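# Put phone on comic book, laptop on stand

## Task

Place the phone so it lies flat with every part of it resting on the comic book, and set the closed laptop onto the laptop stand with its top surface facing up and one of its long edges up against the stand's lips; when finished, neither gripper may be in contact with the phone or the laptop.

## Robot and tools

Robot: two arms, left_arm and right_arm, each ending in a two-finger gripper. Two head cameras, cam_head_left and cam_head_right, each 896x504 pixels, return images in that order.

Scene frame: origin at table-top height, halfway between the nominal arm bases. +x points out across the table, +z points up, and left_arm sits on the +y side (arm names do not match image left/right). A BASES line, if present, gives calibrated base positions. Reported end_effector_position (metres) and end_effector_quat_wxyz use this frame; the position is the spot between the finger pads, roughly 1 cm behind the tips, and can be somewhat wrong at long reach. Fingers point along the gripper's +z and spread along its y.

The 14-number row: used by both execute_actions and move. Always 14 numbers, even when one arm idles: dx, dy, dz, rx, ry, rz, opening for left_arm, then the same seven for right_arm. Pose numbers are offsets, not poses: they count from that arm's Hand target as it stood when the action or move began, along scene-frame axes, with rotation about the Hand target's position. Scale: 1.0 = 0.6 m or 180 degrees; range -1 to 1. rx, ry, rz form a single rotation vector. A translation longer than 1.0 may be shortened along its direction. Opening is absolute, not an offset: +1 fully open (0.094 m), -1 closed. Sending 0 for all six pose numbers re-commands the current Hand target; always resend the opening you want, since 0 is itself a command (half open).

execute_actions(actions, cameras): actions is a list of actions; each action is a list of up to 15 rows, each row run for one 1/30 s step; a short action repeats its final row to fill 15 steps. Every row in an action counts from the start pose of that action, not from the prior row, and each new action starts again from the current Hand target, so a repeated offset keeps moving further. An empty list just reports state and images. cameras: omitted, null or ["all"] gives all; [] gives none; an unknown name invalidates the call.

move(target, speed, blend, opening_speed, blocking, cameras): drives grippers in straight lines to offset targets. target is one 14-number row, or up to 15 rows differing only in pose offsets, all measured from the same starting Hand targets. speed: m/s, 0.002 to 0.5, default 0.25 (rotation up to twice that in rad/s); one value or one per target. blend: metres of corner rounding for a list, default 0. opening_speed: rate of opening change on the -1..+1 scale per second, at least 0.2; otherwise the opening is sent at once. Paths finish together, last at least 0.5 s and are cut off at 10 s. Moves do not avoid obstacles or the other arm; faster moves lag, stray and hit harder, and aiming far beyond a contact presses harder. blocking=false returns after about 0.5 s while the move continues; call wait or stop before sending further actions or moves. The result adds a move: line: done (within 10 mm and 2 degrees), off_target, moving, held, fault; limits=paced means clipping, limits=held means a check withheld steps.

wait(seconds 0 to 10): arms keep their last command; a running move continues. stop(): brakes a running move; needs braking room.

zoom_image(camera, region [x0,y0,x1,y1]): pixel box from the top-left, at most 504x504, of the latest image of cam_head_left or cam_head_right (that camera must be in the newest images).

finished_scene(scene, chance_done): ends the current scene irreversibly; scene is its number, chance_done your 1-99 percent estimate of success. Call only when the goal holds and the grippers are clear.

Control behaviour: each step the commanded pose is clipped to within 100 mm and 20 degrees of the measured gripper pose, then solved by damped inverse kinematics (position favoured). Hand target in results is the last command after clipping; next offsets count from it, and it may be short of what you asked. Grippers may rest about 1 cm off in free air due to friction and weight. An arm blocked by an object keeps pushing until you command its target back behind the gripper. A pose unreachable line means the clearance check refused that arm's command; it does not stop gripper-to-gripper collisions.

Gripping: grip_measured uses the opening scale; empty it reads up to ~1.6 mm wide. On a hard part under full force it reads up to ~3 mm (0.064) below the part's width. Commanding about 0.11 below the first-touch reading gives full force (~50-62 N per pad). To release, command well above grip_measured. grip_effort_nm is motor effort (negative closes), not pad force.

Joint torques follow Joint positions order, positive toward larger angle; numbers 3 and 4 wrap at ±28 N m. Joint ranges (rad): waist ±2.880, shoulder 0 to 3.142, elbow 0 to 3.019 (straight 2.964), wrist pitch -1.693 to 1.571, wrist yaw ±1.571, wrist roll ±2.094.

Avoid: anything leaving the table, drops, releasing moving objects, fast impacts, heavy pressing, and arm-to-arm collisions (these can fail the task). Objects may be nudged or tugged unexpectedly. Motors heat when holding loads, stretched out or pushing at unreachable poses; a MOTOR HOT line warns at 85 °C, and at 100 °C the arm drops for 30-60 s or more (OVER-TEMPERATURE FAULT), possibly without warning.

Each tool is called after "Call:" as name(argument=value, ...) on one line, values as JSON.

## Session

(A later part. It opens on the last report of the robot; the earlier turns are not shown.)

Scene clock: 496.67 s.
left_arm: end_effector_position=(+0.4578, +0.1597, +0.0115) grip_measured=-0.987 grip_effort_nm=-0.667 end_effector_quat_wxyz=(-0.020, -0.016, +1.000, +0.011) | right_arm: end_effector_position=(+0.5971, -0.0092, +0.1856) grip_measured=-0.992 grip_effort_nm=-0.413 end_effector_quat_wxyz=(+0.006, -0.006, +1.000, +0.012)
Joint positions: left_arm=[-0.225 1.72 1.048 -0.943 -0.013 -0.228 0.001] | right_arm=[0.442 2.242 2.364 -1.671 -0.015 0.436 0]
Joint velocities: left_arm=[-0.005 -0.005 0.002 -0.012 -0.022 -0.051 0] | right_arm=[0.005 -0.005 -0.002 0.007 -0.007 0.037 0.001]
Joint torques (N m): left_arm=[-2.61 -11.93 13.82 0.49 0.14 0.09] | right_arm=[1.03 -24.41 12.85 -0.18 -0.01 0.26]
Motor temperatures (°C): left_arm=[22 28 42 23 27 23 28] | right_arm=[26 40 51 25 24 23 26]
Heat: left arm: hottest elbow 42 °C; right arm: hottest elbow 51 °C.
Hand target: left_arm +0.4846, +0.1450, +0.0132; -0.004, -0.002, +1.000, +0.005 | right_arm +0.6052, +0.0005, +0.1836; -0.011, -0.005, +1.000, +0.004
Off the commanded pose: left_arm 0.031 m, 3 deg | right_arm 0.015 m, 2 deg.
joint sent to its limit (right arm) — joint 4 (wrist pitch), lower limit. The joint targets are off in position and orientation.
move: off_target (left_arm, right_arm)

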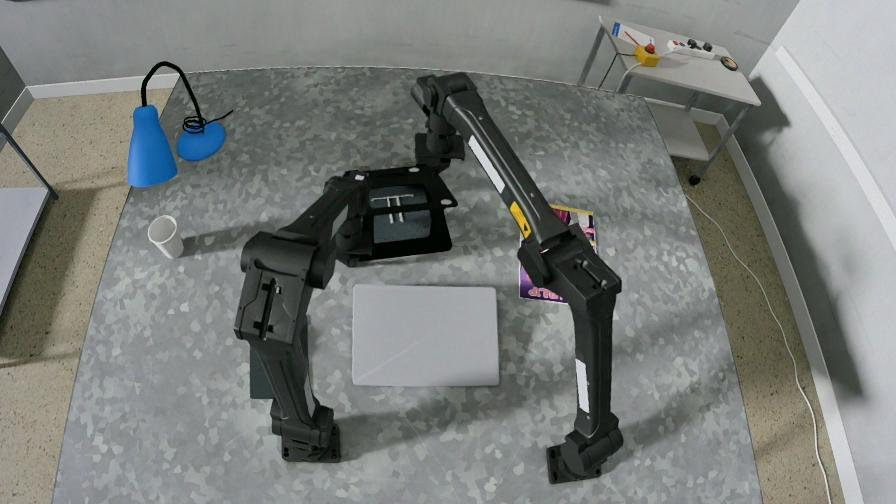

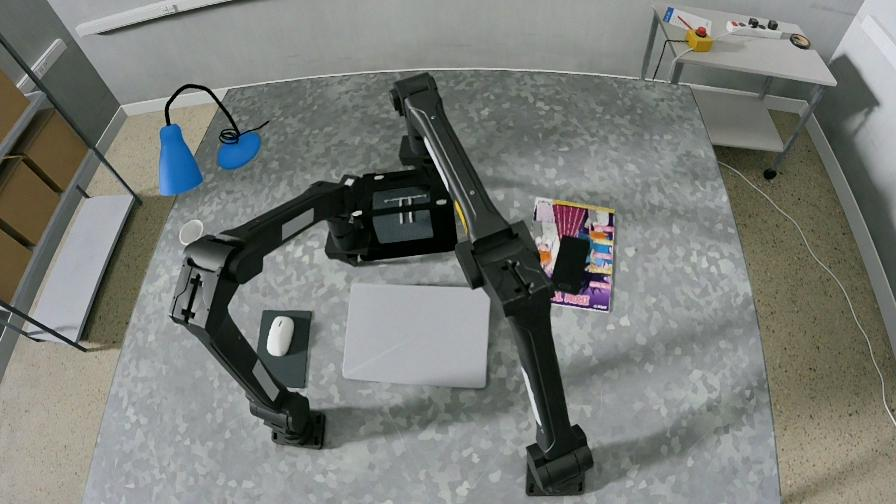

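Call:
move(target=[[0,0,0,0,0,0,-1,-0.04,0.06,-0.04,0,0,0,-1],[0,0,0,0,0,0,-1,-0.04,0.06,-0.12,0,0,0,-1]], speed=0.1)

Call:
zoom_image(camera="cam_head_left", region=[300, 130, 500, 290])

Call:
zoom_image(camera="cam_head_right", region=[300, 130, 500, 290])

Scene clock: 501.40 s.
left_arm: end_effector_position=(+0.4578, +0.1597, +0.0115) grip_measured=-0.987 grip_effort_nm=-0.667 end_effector_quat_wxyz=(-0.020, -0.016, +1.000, +0.011) | right_arm: end_effector_position=(+0.5805, +0.0343, +0.1431) grip_measured=-0.992 grip_effort_nm=-0.418 end_effector_quat_wxyz=(+0.007, -0.009, +1.000, +0.013)
Joint positions: left_arm=[-0.225 1.72 1.048 -0.943 -0.013 -0.228 0.001] | right_arm=[0.508 2.25 2.266 -1.563 -0.017 0.496 0]
Joint velocities: left_arm=[-0.005 0.005 -0.002 0.002 -0.037 -0.037 0.001] | right_arm=[-0.015 -0.015 0.002 -0.002 0.007 0.022 0.001]
Joint torques (N m): left_arm=[-2.67 -12.63 13.65 0.39 0.11 0.12] | right_arm=[0.62 -24.82 8.05 0.54 -0.02 0.21]
Motor temperatures (°C): left_arm=[22 28 42 23 27 23 28] | right_arm=[26 41 51 25 24 23 26]
Heat: left arm: hottest elbow 42 °C; right arm: hottest elbow 51 °C.
Hand target: left_arm +0.4846, +0.1450, +0.0132; -0.004, -0.002, +1.000, +0.005 | right_arm +0.5811, +0.0357, +0.1110; -0.011, -0.005, +1.000, +0.004
Off the commanded pose: left_arm 0.031 m, 3 deg | right_arm 0.032 m, 2 deg.
move: off_target (left_arm, right_arm)

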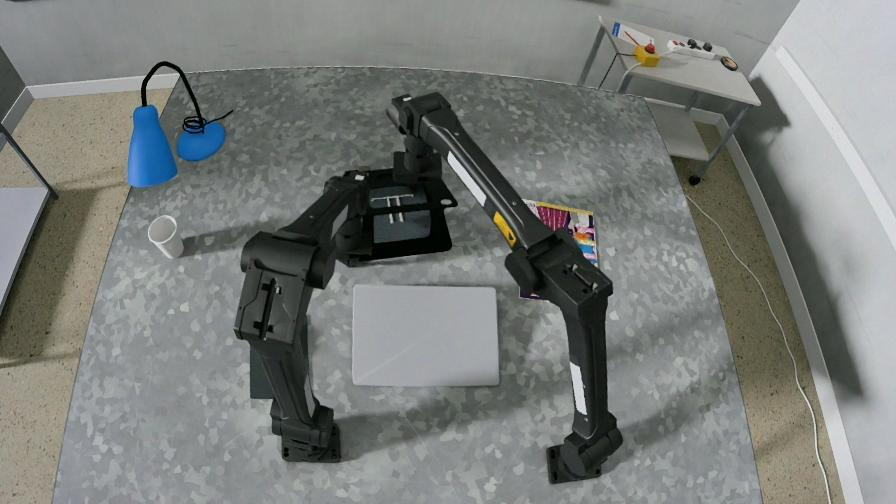

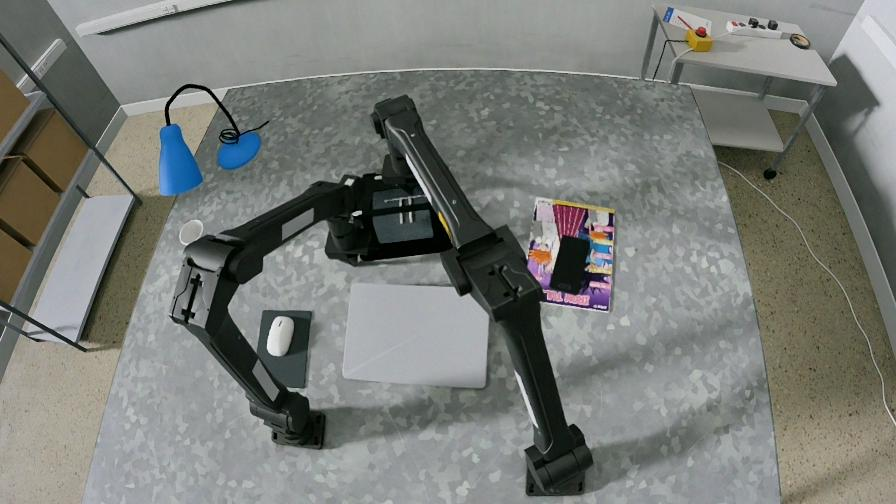

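Scaled by 2.520.

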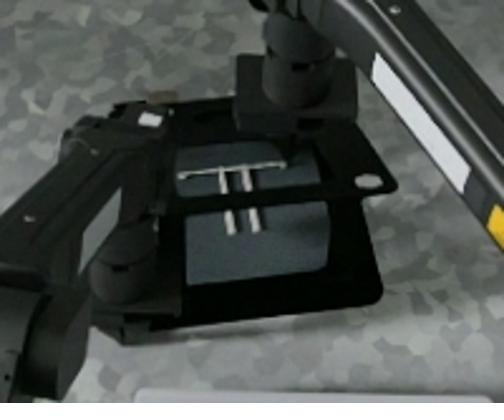

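Scaled by 2.520.

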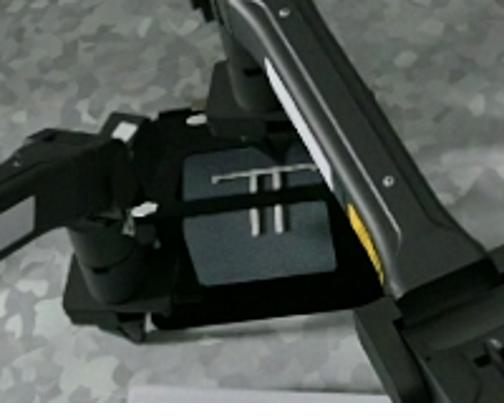

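Call:
move(target=[[0,0,0,0,0,0,-1,0.015,-0.01,-0.075,0,0,0,-1]], speed=0.06)

Call:
zoom_image(camera="cam_head_left", region=[300, 130, 500, 290])

Scene clock: 505.93 s.
left_arm: end_effector_position=(+0.4578, +0.1597, +0.0115) grip_measured=-0.987 grip_effort_nm=-0.672 end_effector_quat_wxyz=(-0.020, -0.016, +1.000, +0.011) | right_arm: end_effector_position=(+0.5862, +0.0369, +0.1006) grip_measured=-0.992 grip_effort_nm=-0.413 end_effector_quat_wxyz=(+0.008, -0.008, +1.000, +0.014)
Joint positions: left_arm=[-0.225 1.72 1.048 -0.943 -0.013 -0.228 0.001] | right_arm=[0.507 2.276 2.202 -1.469 -0.017 0.497 0]
Joint velocities: left_arm=[0.005 -0.005 -0.002 -0.007 -0.051 0.037 0.001] | right_arm=[0.005 -0.015 0.002 0.012 0.037 0.022 0.001]
Joint torques (N m): left_arm=[-2.96 -12.34 13.5 0.43 0.11 0.11] | right_arm=[-0.56 -25.17 8.06 0.53 -0.02 0.09]
Motor temperatures (°C): left_arm=[22 28 42 23 27 23 28] | right_arm=[26 41 51 25 24 23 26]
Heat: left arm: hottest elbow 42 °C; right arm: hottest elbow 51 °C.
Hand target: left_arm +0.4846, +0.1450, +0.0132; -0.004, -0.002, +1.000, +0.005 | right_arm +0.5899, +0.0288, +0.0659; -0.011, -0.005, +1.000, +0.004
Off the commanded pose: left_arm 0.031 m, 3 deg | right_arm 0.036 m, 2 deg.
move: off_target (left_arm, right_arm)

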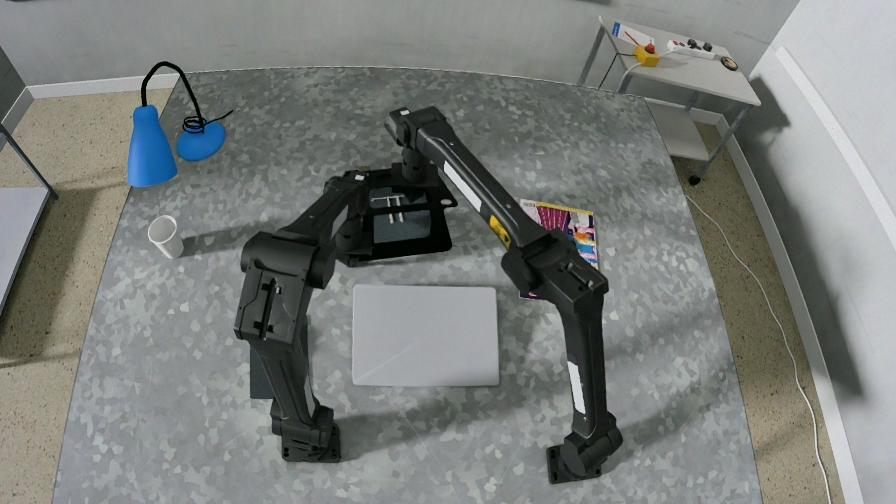

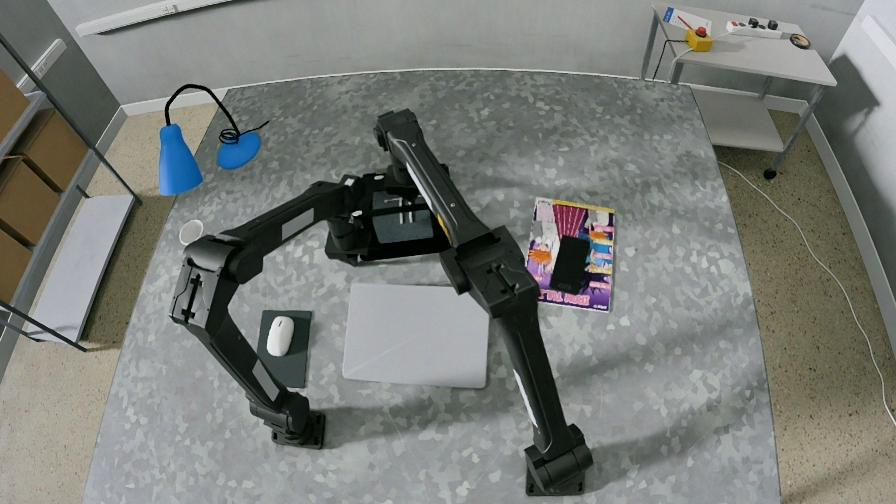

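Scaled by 2.520.

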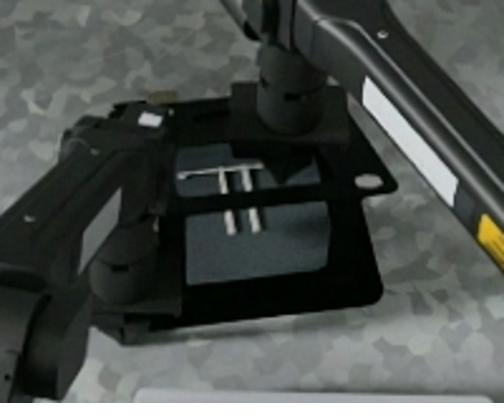

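Call:
move(target=[[0,0,0,0,0,0,-1,0.005,-0.04,-0.02,0,0,0,-1],[0,0,0,0,0,0,-1,-0.08,-0.04,-0.02,0,0,0,-1]], speed=0.06)

Call:
zoom_image(camera="cam_head_left", region=[300, 130, 500, 290])

Call:
zoom_image(camera="cam_head_right", region=[300, 130, 500, 290])

Scene clock: 510.57 s.
left_arm: end_effector_position=(+0.4598, +0.1587, +0.0116) grip_measured=-0.987 grip_effort_nm=-0.667 end_effector_quat_wxyz=(-0.020, -0.014, +1.000, +0.011) | right_arm: end_effector_position=(+0.5568, +0.0016, +0.0602) grip_measured=-0.992 grip_effort_nm=-0.408 end_effector_quat_wxyz=(+0.000, +0.001, +1.000, +0.011)
Joint positions: left_arm=[-0.227 1.723 1.053 -0.943 -0.013 -0.227 0.001] | right_arm=[0.482 2.172 1.912 -1.3 -0.02 0.489 0]
Joint velocities: left_arm=[0.005 -0.024 -0.002 -0.017 0.007 0.007 -0.001] | right_arm=[-0.005 -0.024 -0.012 0.017 -0.007 -0.037 0]
Joint torques (N m): left_arm=[-3.43 -12.75 13.41 0.42 0.13 0.08] | right_arm=[1.67 -27.69 6.38 -0.06 0.1 0.2]
Motor temperatures (°C): left_arm=[22 28 43 23 27 23 28] | right_arm=[26 41 50 25 24 23 26]
Heat: left arm: hottest elbow 43 °C; right arm: hottest elbow 50 °C.
Hand target: left_arm +0.4847, +0.1450, +0.0134; -0.004, -0.002, +1.000, +0.005 | right_arm +0.5416, +0.0051, +0.0545; -0.012, -0.005, +1.000, +0.004
Off the commanded pose: left_arm 0.028 m, 2 deg | right_arm 0.016 m, 2 deg.
move: off_target (left_arm, right_arm)

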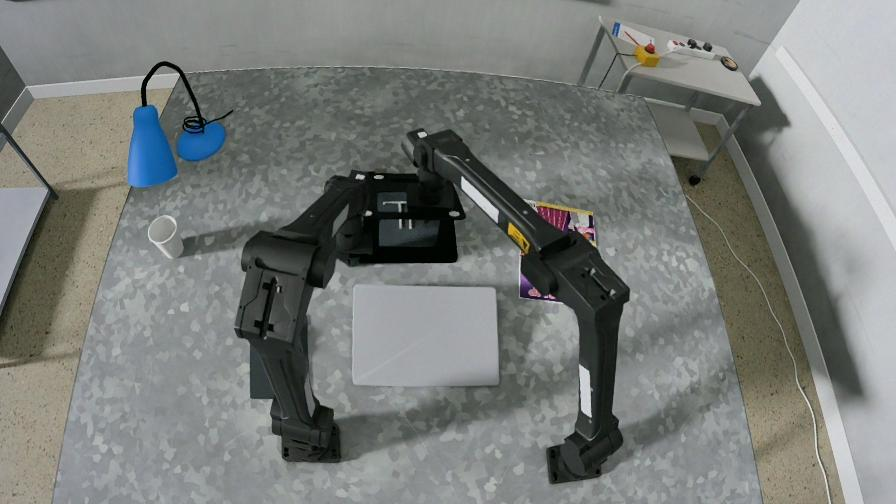

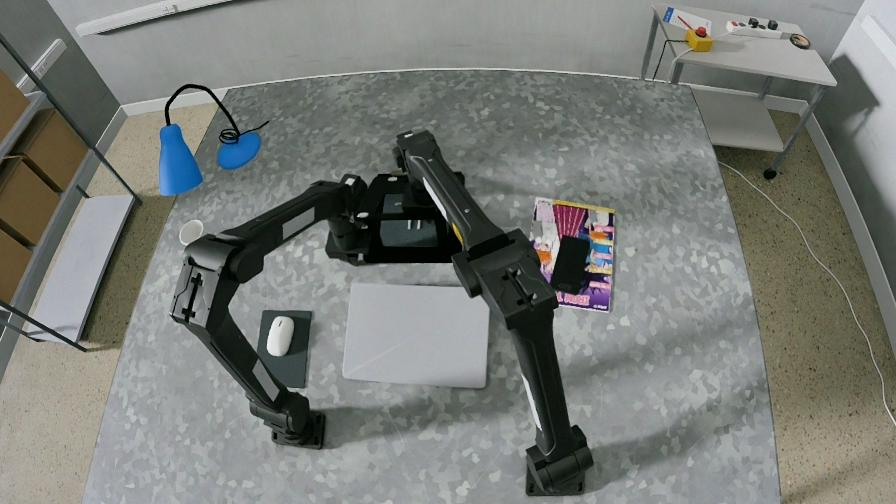

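Scaled by 2.520.

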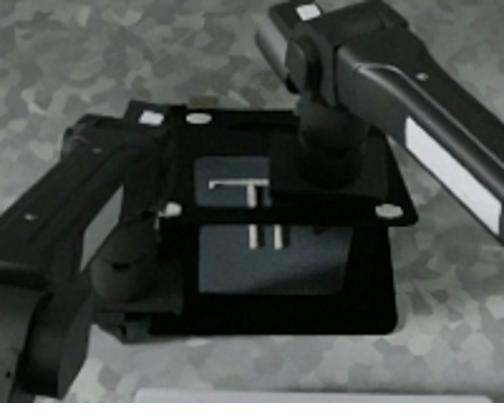

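Scaled by 2.520.

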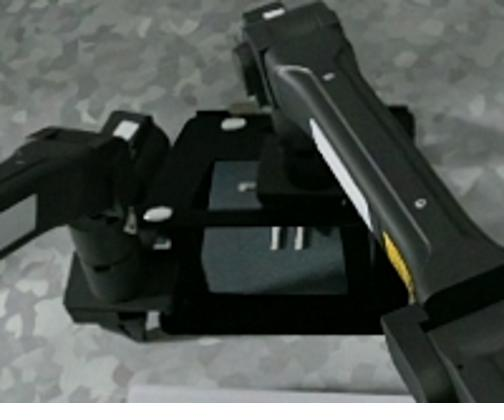

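Call:
move(target=[[-0.085,0.02,0,0,0,0,-1,0.03,0.0,0.0,0,0,0,-1],[-0.085,0.13,0,0,0,0,-1,0.03,0.065,0.02,0,0,0,-1],[-0.085,0.13,0.2,0,0,0,-1,-0.04,0.065,0.02,0,0,0,-1]], speed=0.07)

Call:
zoom_image(camera="cam_head_left", region=[300, 130, 500, 290])

Scene clock: 518.87 s.
left_arm: end_effector_position=(+0.4116, +0.2202, +0.1042) grip_measured=-0.987 grip_effort_nm=-0.667 end_effector_quat_wxyz=(-0.041, +0.001, +0.999, +0.008) | right_arm: end_effector_position=(+0.5313, +0.0336, +0.0588) grip_measured=-0.992 grip_effort_nm=-0.408 end_effector_quat_wxyz=(-0.012, +0.003, +1.000, +0.002)
Joint positions: left_arm=[-0.092 1.481 1.035 -1.208 -0.011 -0.062 0.001] | right_arm=[0.544 2.177 1.916 -1.329 -0.017 0.554 0]
Joint velocities: left_arm=[0.005 -0.024 0.012 -0.012 -0.066 0.007 -0.001] | right_arm=[-0.034 -0.015 0.022 0.007 -0.037 -0.007 0]
Joint torques (N m): left_arm=[-0.5 -14.45 14.58 -0.23 -0.1 0.09] | right_arm=[2.2 -28.81 6.86 0.05 -0.06 0.23]
Motor temperatures (°C): left_arm=[22 28 42 23 27 23 28] | right_arm=[26 42 49 25 24 23 26]
Heat: left arm: hottest elbow 42 °C; right arm: hottest elbow 49 °C.
Hand target: left_arm +0.4360, +0.2244, +0.1327; -0.005, -0.001, +1.000, +0.006 | right_arm +0.5178, +0.0448, +0.0660; -0.012, -0.005, +1.000, +0.004
Off the commanded pose: left_arm 0.037 m, 4 deg | right_arm 0.019 m, 1 deg.
move: off_target (left_arm, right_arm)

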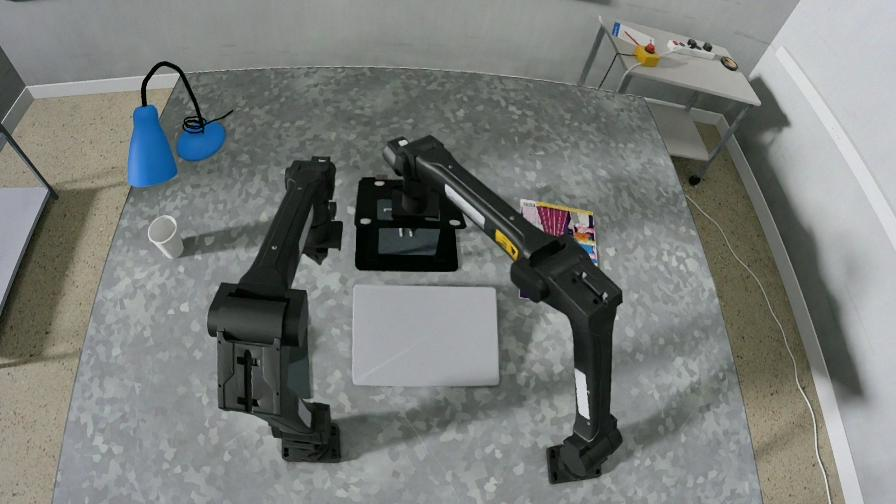

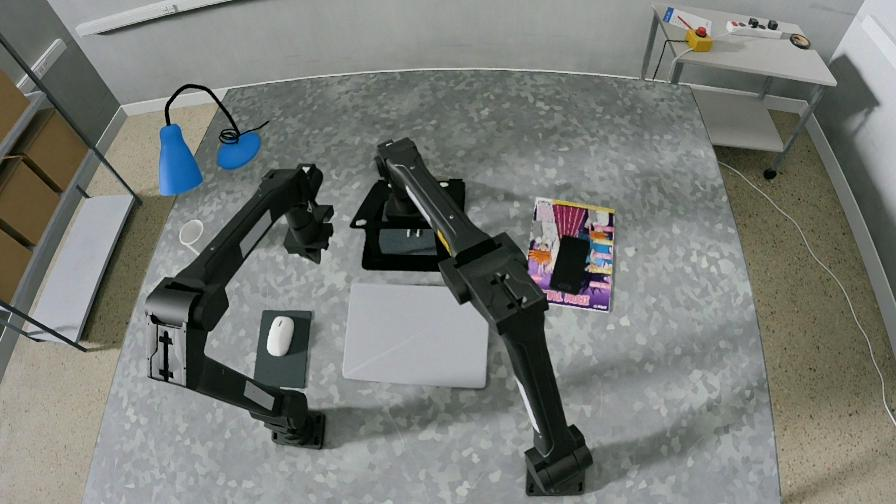

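Scaled by 2.520.

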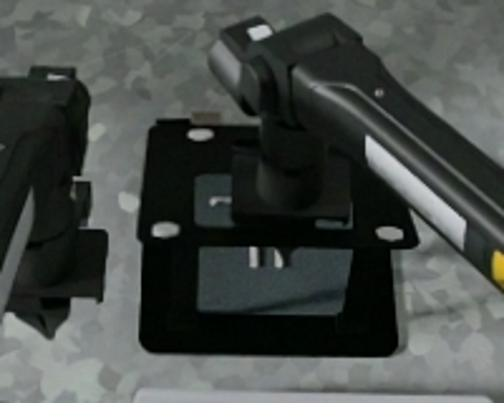

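Call:
move(target=[[-0.1,0.02,0.0,0,0,0,-1,0.035,0.0,0.0,0,0,0,-1],[-0.22,-0.01,-0.08,0,0,0,-1,0.035,0.0,0.2,0,0,0,-1],[-0.23,-0.03,-0.205,0,0,0,-1,-0.1,-0.2,0.3,0,0,0,-1],[-0.23,-0.03,-0.205,0,0,0,-1,-0.26,-0.45,0.25,0,0,0,-1]])

Call:
zoom_image(camera="cam_head_left", region=[260, 150, 520, 400])

Scene clock: 536.00 s.
left_arm: end_effector_position=(+0.2987, +0.2111, +0.0162) grip_measured=-0.987 grip_effort_nm=-0.667 end_effector_quat_wxyz=(-0.001, -0.004, +1.000, +0.006) | right_arm: end_effector_position=(+0.3617, -0.2175, +0.2236) grip_measured=-0.992 grip_effort_nm=-0.413 end_effector_quat_wxyz=(-0.012, -0.006, +1.000, +0.003)
Joint positions: left_arm=[-0.152 1.287 0.569 -0.857 -0.011 -0.132 0.001] | right_arm=[0.228 1.408 1.287 -1.472 -0.011 0.222 0]
Joint velocities: left_arm=[-0.005 0.005 0.002 -0.007 0.022 -0.022 0] | right_arm=[0.015 -0.015 -0.002 0.007 -0.022 0.007 -0.001]
Joint torques (N m): left_arm=[-2.43 -7.24 7.01 0.72 0.03 -0.09] | right_arm=[-0.21 -14.62 7.56 0.49 -0.04 0.07]
Motor temperatures (°C): left_arm=[22 28 43 23 27 23 28] | right_arm=[26 46 47 25 24 23 26]
Heat: left arm: hottest elbow 43 °C; right arm: hottest elbow 47 °C.
Hand target: left_arm +0.2964, +0.2072, +0.0114; -0.004, -0.002, +1.000, +0.006 | right_arm +0.3603, -0.2216, +0.2209; -0.010, -0.005, +1.000, +0.005
Off the commanded pose: left_arm 0.008 m, 1 deg | right_arm 0.011 m, 0 deg.
move: off_target (right_arm)

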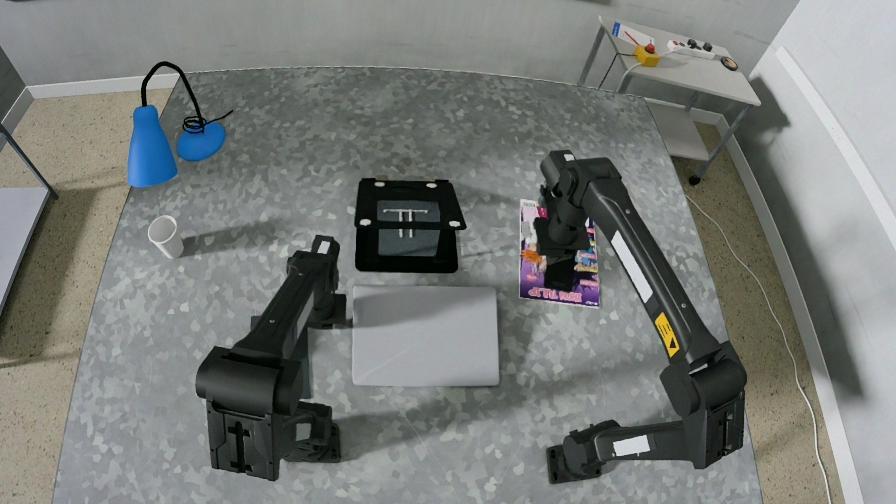

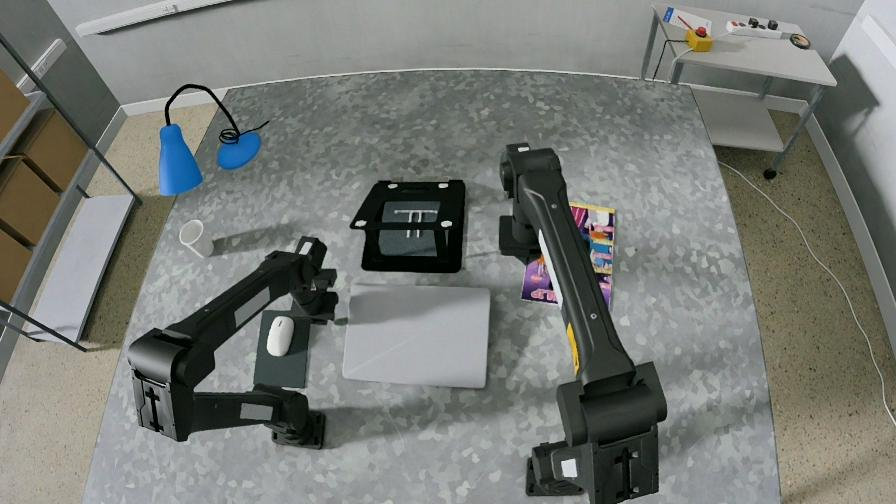

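Scaled by 1.938.

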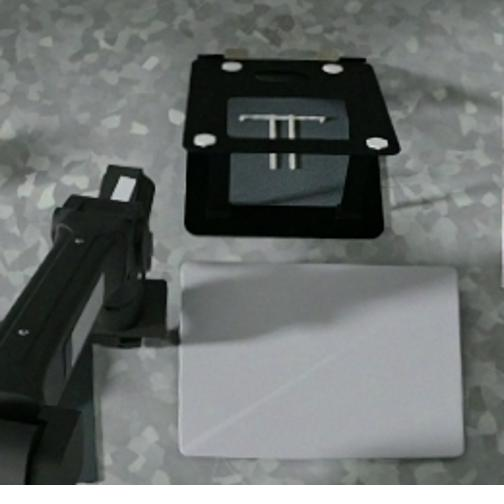

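Call:
move(target=[-0.015,-0.155,-0.005,0,0,0,-1,-0.1,-0.2,0,0,0,0,-1], speed=0.1)

Call:
zoom_image(camera="cam_head_left", region=[260, 150, 540, 400])

Scene clock: 540.80 s.
left_arm: end_effector_position=(+0.2761, +0.1353, +0.0091) grip_measured=-0.987 grip_effort_nm=-0.667 end_effector_quat_wxyz=(-0.006, -0.019, +1.000, +0.017) | right_arm: end_effector_position=(+0.3087, -0.3391, +0.2249) grip_measured=-0.992 grip_effort_nm=-0.418 end_effector_quat_wxyz=(-0.001, -0.006, +1.000, +0.004)
Joint positions: left_arm=[-0.458 1.316 0.57 -0.851 -0.025 -0.468 0.001] | right_arm=[-0.09 1.229 1.126 -1.47 -0.009 -0.096 0]
Joint velocities: left_arm=[-0.005 -0.015 -0.007 -0.012 -0.022 0.007 -0.001] | right_arm=[0.005 0.005 -0.012 -0.002 0.051 0.007 -0.001]
Joint torques (N m): left_arm=[-4.42 -5.83 10.71 0.69 0.75 -0.01] | right_arm=[-0.15 -11.81 7.56 -0.24 0.04 0.06]
Motor temperatures (°C): left_arm=[22 28 43 23 27 23 28] | right_arm=[26 45 47 25 24 23 26]
Heat: left arm: hottest elbow 43 °C; right arm: hottest elbow 47 °C.
Hand target: left_arm +0.2866, +0.1142, +0.0091; -0.003, -0.002, +1.000, +0.004 | right_arm +0.2998, -0.3419, +0.2232; -0.007, -0.005, +1.000, +0.005
Off the commanded pose: left_arm 0.024 m, 2 deg | right_arm 0.010 m, 1 deg.
move: off_target (left_arm)

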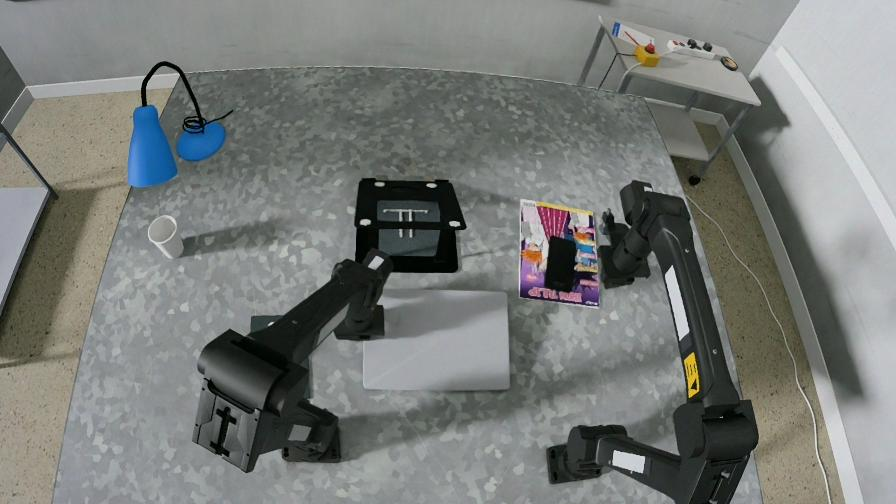

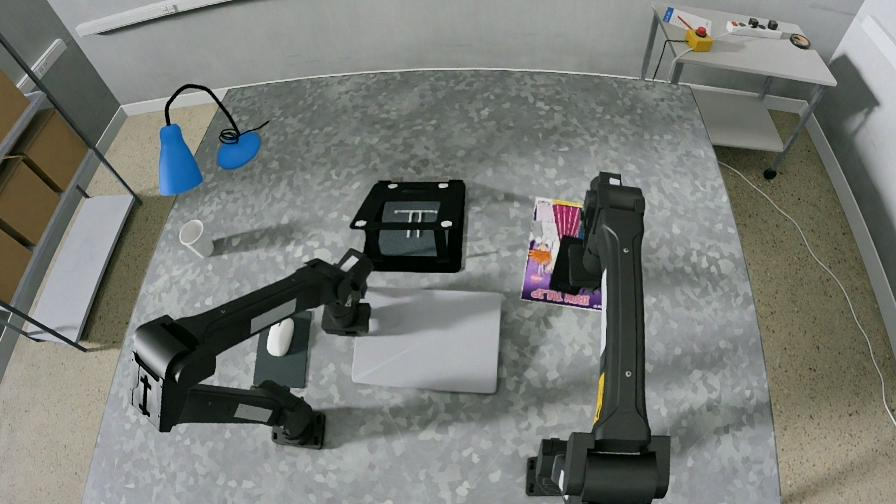

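Scaled by 1.800.

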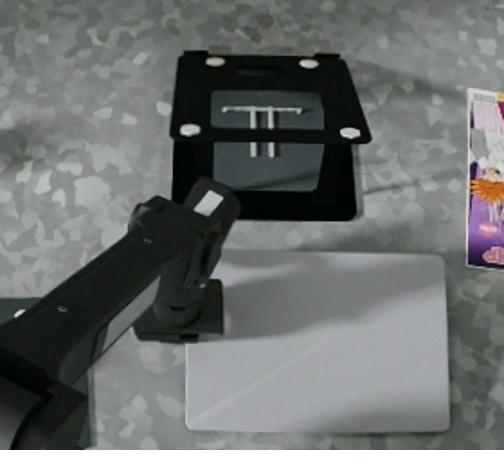

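Call:
move(target=[[0,0.1,0.03,0,0,0,-0.3,0,0.0,0,0,0,0,-0.3],[0.01,0.23,0.2,0,0,0,-0.3,-0.016,0.05,-0.1,0,0,0,-0.3],[0.01,0.23,0.2,-0.333,0,0,-0.3,-0.016,0.05,-0.15,0.333,0,0,-0.3]])

Call:
zoom_image(camera="cam_head_left", region=[240, 230, 640, 454])

Scene clock: 552.37 s.
left_arm: end_effector_position=(+0.2784, +0.2399, +0.1191) grip_measured=-0.302 grip_effort_nm=0.125 end_effector_quat_wxyz=(-0.029, -0.001, +0.867, -0.497) | right_arm: end_effector_position=(+0.2921, -0.3126, +0.1399) grip_measured=-0.301 grip_effort_nm=0.066 end_effector_quat_wxyz=(+0.017, -0.017, +0.870, +0.493)
Joint positions: left_arm=[0.493 1.488 0.761 -1.597 0.808 0.853 0.033] | right_arm=[-0.44 1.549 0.931 -1.551 -0.9 -0.769 0.033]
Joint velocities: left_arm=[-0.015 -0.005 0.012 0.002 0.007 0.037 0] | right_arm=[-0.005 0.015 0.002 0.002 -0.007 -0.007 0]
Joint torques (N m): left_arm=[-0.5 -9.58 10.82 -1.44 0.43 0.16] | right_arm=[-0.26 -10.93 5.91 -1.16 -0.47 0.05]
Motor temperatures (°C): left_arm=[22 28 42 23 27 23 28] | right_arm=[26 43 46 25 24 23 26]
Heat: left arm: hottest elbow 42 °C; right arm: hottest elbow 46 °C.
Hand target: left_arm +0.2933, +0.2514, +0.1267; -0.015, +0.001, +0.869, -0.494 | right_arm +0.2895, -0.3150, +0.1333; +0.005, -0.005, +0.865, +0.502
Off the commanded pose: left_arm 0.021 m, 3 deg | right_arm 0.007 m, 3 deg.
move: off_target (left_arm, right_arm)

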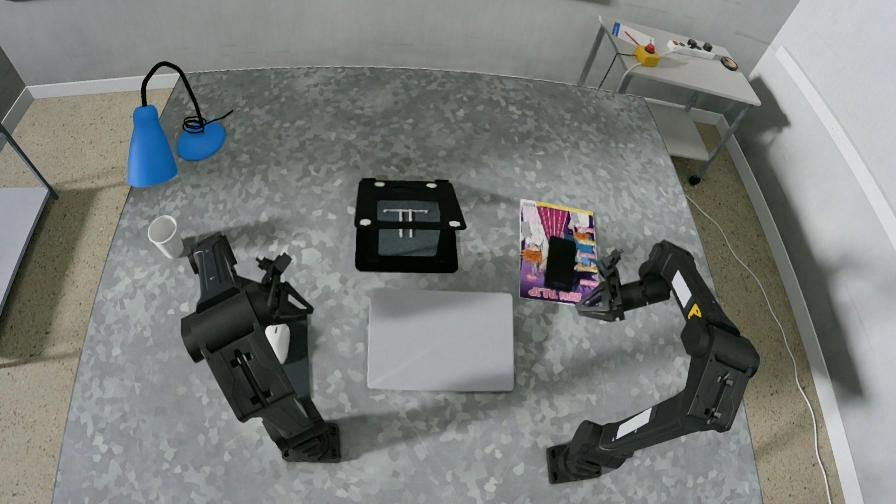

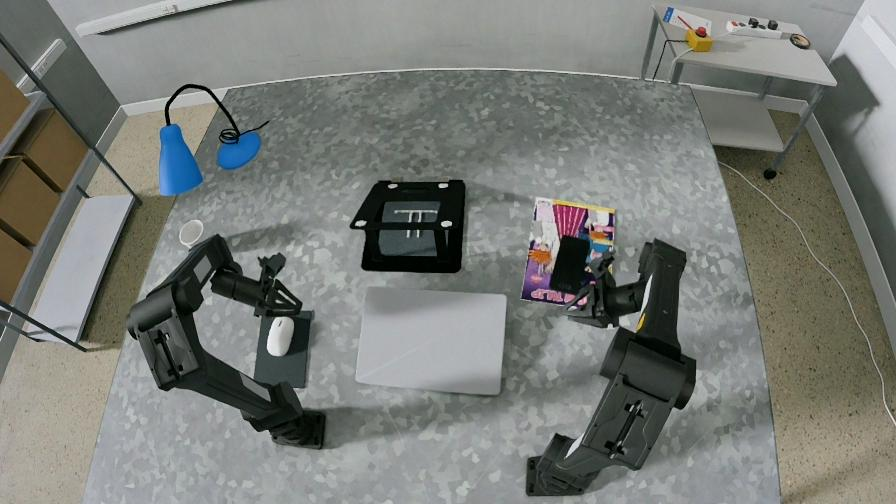

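Scaled by 1.260.

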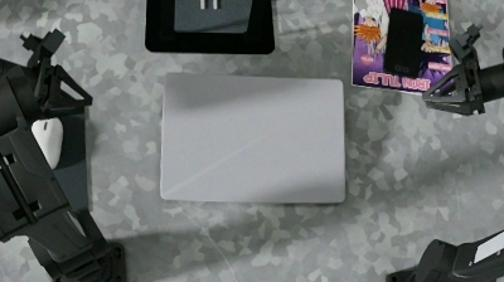

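Call:
move(target=[[0,-0.14,-0.12,0,0,0,-0.3,-0.02,0.14,-0.14,0,0,0,-0.3]], speed=0.15)

Call:
zoom_image(camera="cam_head_left", region=[270, 250, 620, 450])

Call:
zoom_image(camera="cam_head_right", region=[270, 250, 620, 450])

Scene clock: 561.03 s.
left_arm: end_effector_position=(+0.2974, +0.1723, +0.0588) grip_measured=-0.302 grip_effort_nm=0.125 end_effector_quat_wxyz=(-0.006, +0.001, +0.871, -0.492) | right_arm: end_effector_position=(+0.2815, -0.2360, +0.0587) grip_measured=-0.301 grip_effort_nm=0.061 end_effector_quat_wxyz=(+0.019, -0.012, +0.866, +0.499)
Joint positions: left_arm=[0.254 1.521 0.626 -1.125 0.961 0.521 0.033] | right_arm=[-0.238 1.587 0.71 -1.038 -1.01 -0.452 0.033]
Joint velocities: left_arm=[-0.005 -0.005 -0.017 -0.017 0.051 -0.007 0.001] | right_arm=[0.005 -0.015 -0.002 -0.007 -0.022 -0.051 0]
Joint torques (N m): left_arm=[-2.49 -9.23 4.83 -0.08 0.62 0] | right_arm=[1.26 -10.34 4.04 -0.05 -0.57 0.18]
Motor temperatures (°C): left_arm=[22 28 41 23 27 23 28] | right_arm=[26 42 45 25 24 23 25]
Heat: left arm: hottest elbow 41 °C; right arm: hottest elbow 45 °C.
Hand target: left_arm +0.2938, +0.1671, +0.0558; -0.014, +0.000, +0.869, -0.494 | right_arm +0.2747, -0.2310, +0.0498; +0.004, -0.006, +0.864, +0.503
Off the commanded pose: left_arm 0.008 m, 1 deg | right_arm 0.011 m, 2 deg.
move: off_target (right_arm)

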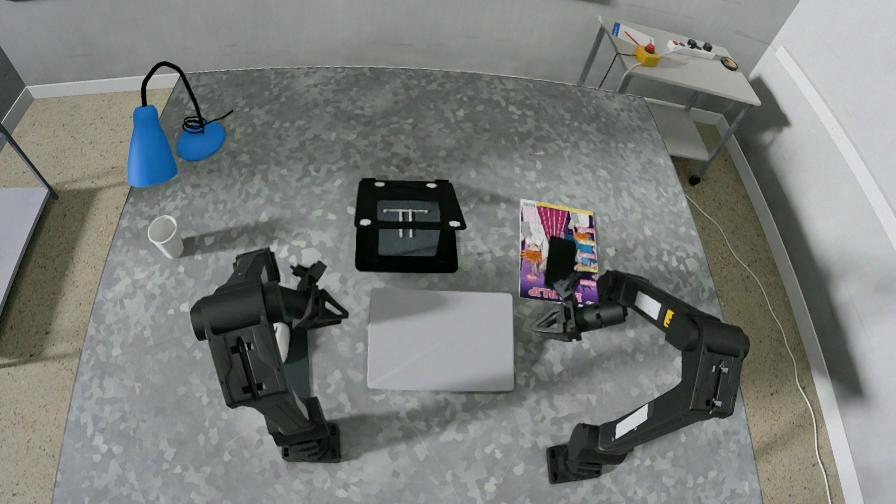

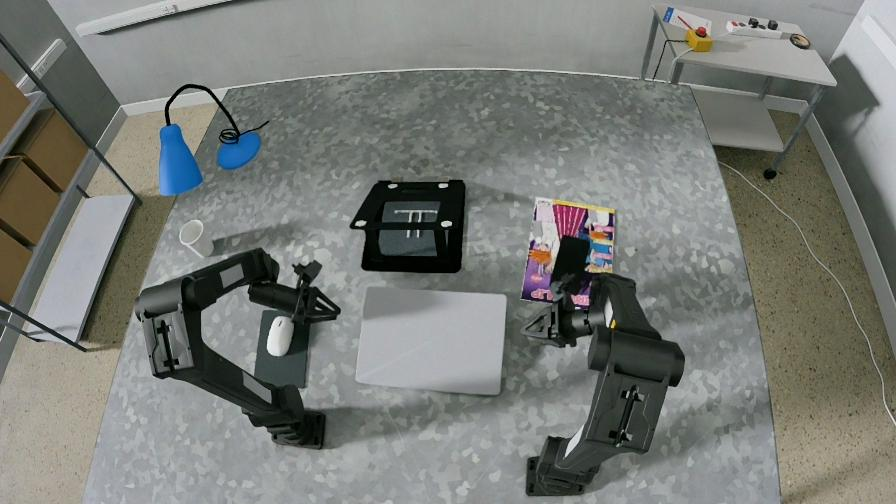

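Scaled by 1.440.

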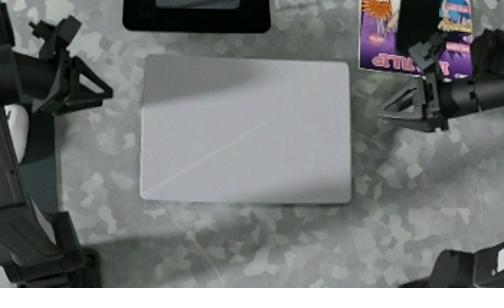

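Scaled by 1.440.

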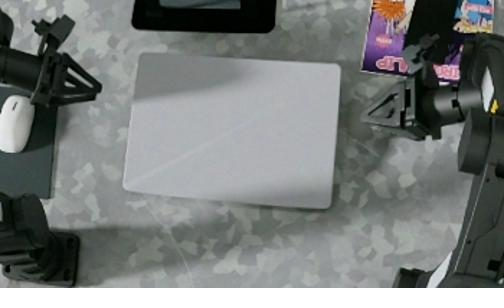

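Call:
move(target=[[-0.035,0,-0.05,0,0,0,-0.3,-0.007,0.0,-0.05,0,0,0,-0.3]], speed=0.1)

Call:
zoom_image(camera="cam_head_left", region=[270, 250, 620, 450])

Scene clock: 567.53 s.
left_arm: end_effector_position=(+0.2759, +0.1663, +0.0301) grip_measured=-0.302 grip_effort_nm=0.125 end_effector_quat_wxyz=(-0.013, +0.001, +0.870, -0.494) | right_arm: end_effector_position=(+0.2757, -0.2347, +0.0289) grip_measured=-0.301 grip_effort_nm=0.066 end_effector_quat_wxyz=(+0.016, -0.010, +0.866, +0.500)
Joint positions: left_arm=[0.254 1.572 0.554 -1.023 0.958 0.531 0.033] | right_arm=[-0.238 1.659 0.677 -0.939 -1.01 -0.451 0.033]
Joint velocities: left_arm=[-0.005 0.005 -0.007 -0.002 0.007 0.022 -0.001] | right_arm=[-0.005 0.015 0.007 -0.017 -0.081 -0.037 0.001]
Joint torques (N m): left_arm=[-0.85 -8.06 3.92 -0.03 0.37 0.16] | right_arm=[1.03 -10.4 3.62 0.03 -0.53 0.1]
Motor temperatures (°C): left_arm=[22 28 40 23 27 23 28] | right_arm=[26 42 44 25 24 23 25]
Heat: left arm: hottest elbow 40 °C; right arm: hottest elbow 44 °C.
Hand target: left_arm +0.2728, +0.1668, +0.0260; -0.014, +0.001, +0.869, -0.494 | right_arm +0.2697, -0.2313, +0.0200; +0.004, -0.006, +0.864, +0.503
Off the commanded pose: left_arm 0.005 m, 0 deg | right_arm 0.011 m, 2 deg.
move: off_target (right_arm)

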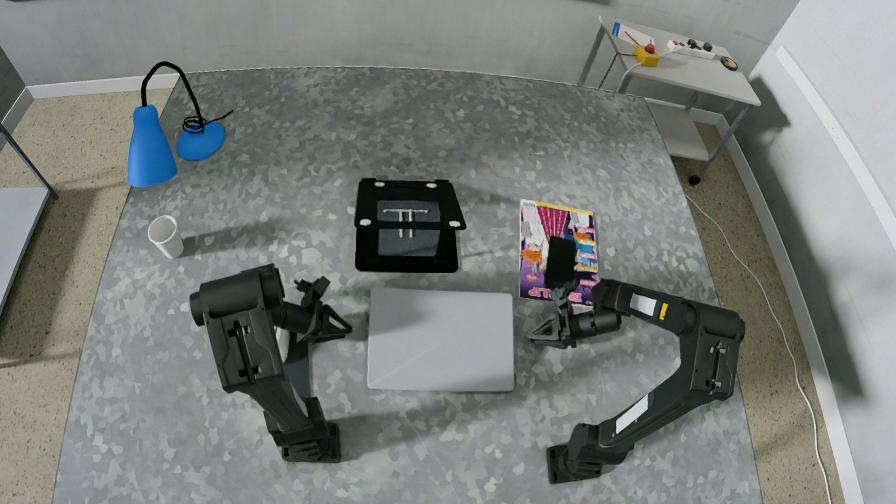

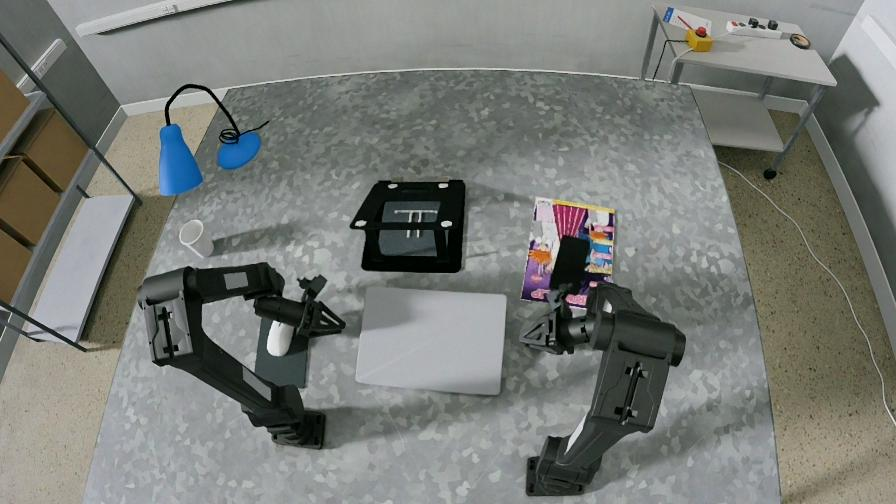

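Scaled by 1.440.

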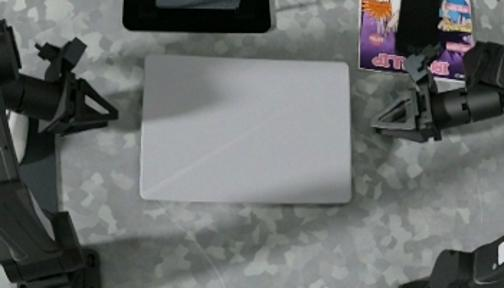

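Call:
move(target=[[0,-0.04,-0.006,0,0,0,-0.3,0,0.04,-0.004,0,0,0,-0.3],[0,-0.085,-0.006,0,0,0,-0.3,0,0.085,-0.004,0,0,0,-0.3]], speed=0.08)

Call:
zoom_image(camera="cam_head_left", region=[270, 250, 620, 450])

Call:
zoom_image(camera="cam_head_right", region=[270, 250, 620, 450])

Scene clock: 573.27 s.
left_arm: end_effector_position=(+0.2766, +0.1318, +0.0200) grip_measured=-0.302 grip_effort_nm=0.120 end_effector_quat_wxyz=(-0.008, -0.021, +0.872, -0.490) | right_arm: end_effector_position=(+0.2796, -0.2003, +0.0231) grip_measured=-0.301 grip_effort_nm=0.061 end_effector_quat_wxyz=(+0.021, +0.012, +0.864, +0.503)
Joint positions: left_arm=[0.121 1.521 0.474 -0.751 1.008 0.225 0.033] | right_arm=[-0.13 1.622 0.61 -0.682 -1.051 -0.17 0.033]
Joint velocities: left_arm=[0.005 0.005 -0.017 0.022 0.139 -0.007 0] | right_arm=[-0.015 -0.015 -0.002 0.002 0.022 -0.007 -0.001]
Joint torques (N m): left_arm=[-5.95 -9.64 4.27 0.75 1.11 -0.12] | right_arm=[4.78 -11.22 3.4 0.79 -0.55 0.27]
Motor temperatures (°C): left_arm=[22 28 40 23 27 23 28] | right_arm=[26 41 43 25 24 23 25]
Heat: left arm: hottest elbow 40 °C; right arm: hottest elbow 43 °C.
Hand target: left_arm +0.2730, +0.1160, +0.0228; -0.013, +0.000, +0.869, -0.494 | right_arm +0.2691, -0.1801, +0.0174; +0.002, -0.007, +0.864, +0.503
Off the commanded pose: left_arm 0.017 m, 3 deg | right_arm 0.023 m, 3 deg.
move: off_target (left_arm, right_arm)

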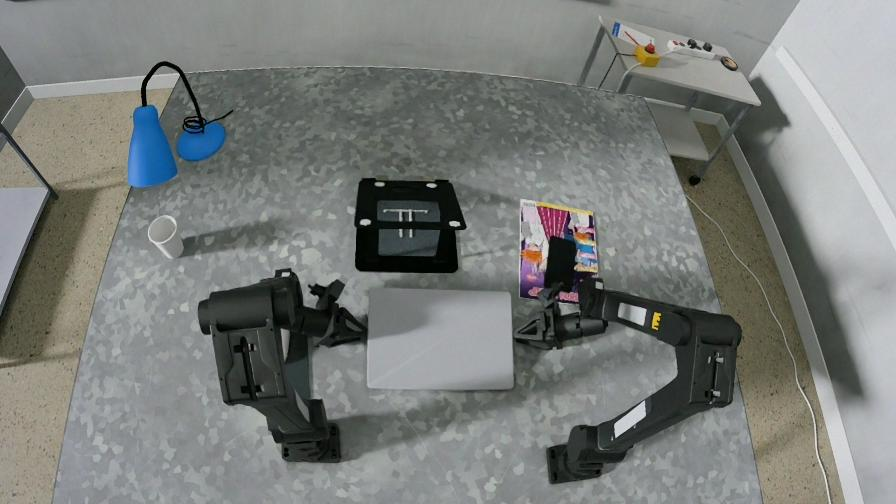

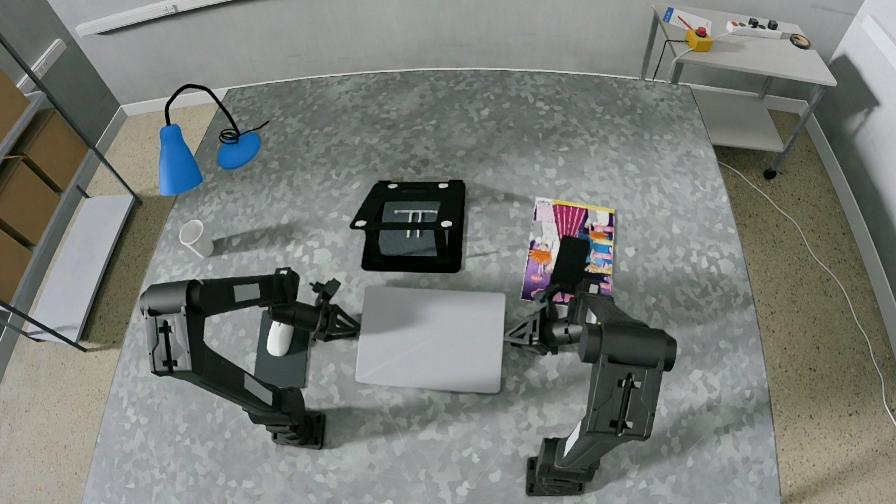

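Scaled by 1.440.

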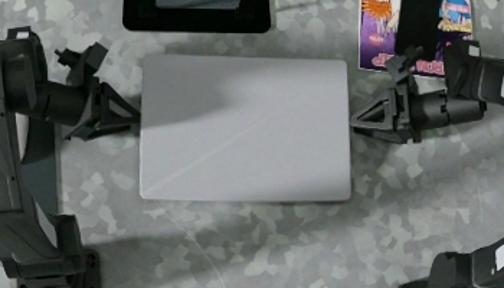

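Scaled by 1.440.

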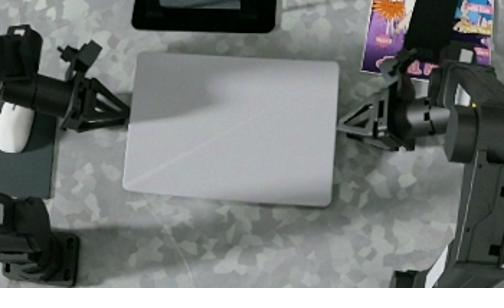

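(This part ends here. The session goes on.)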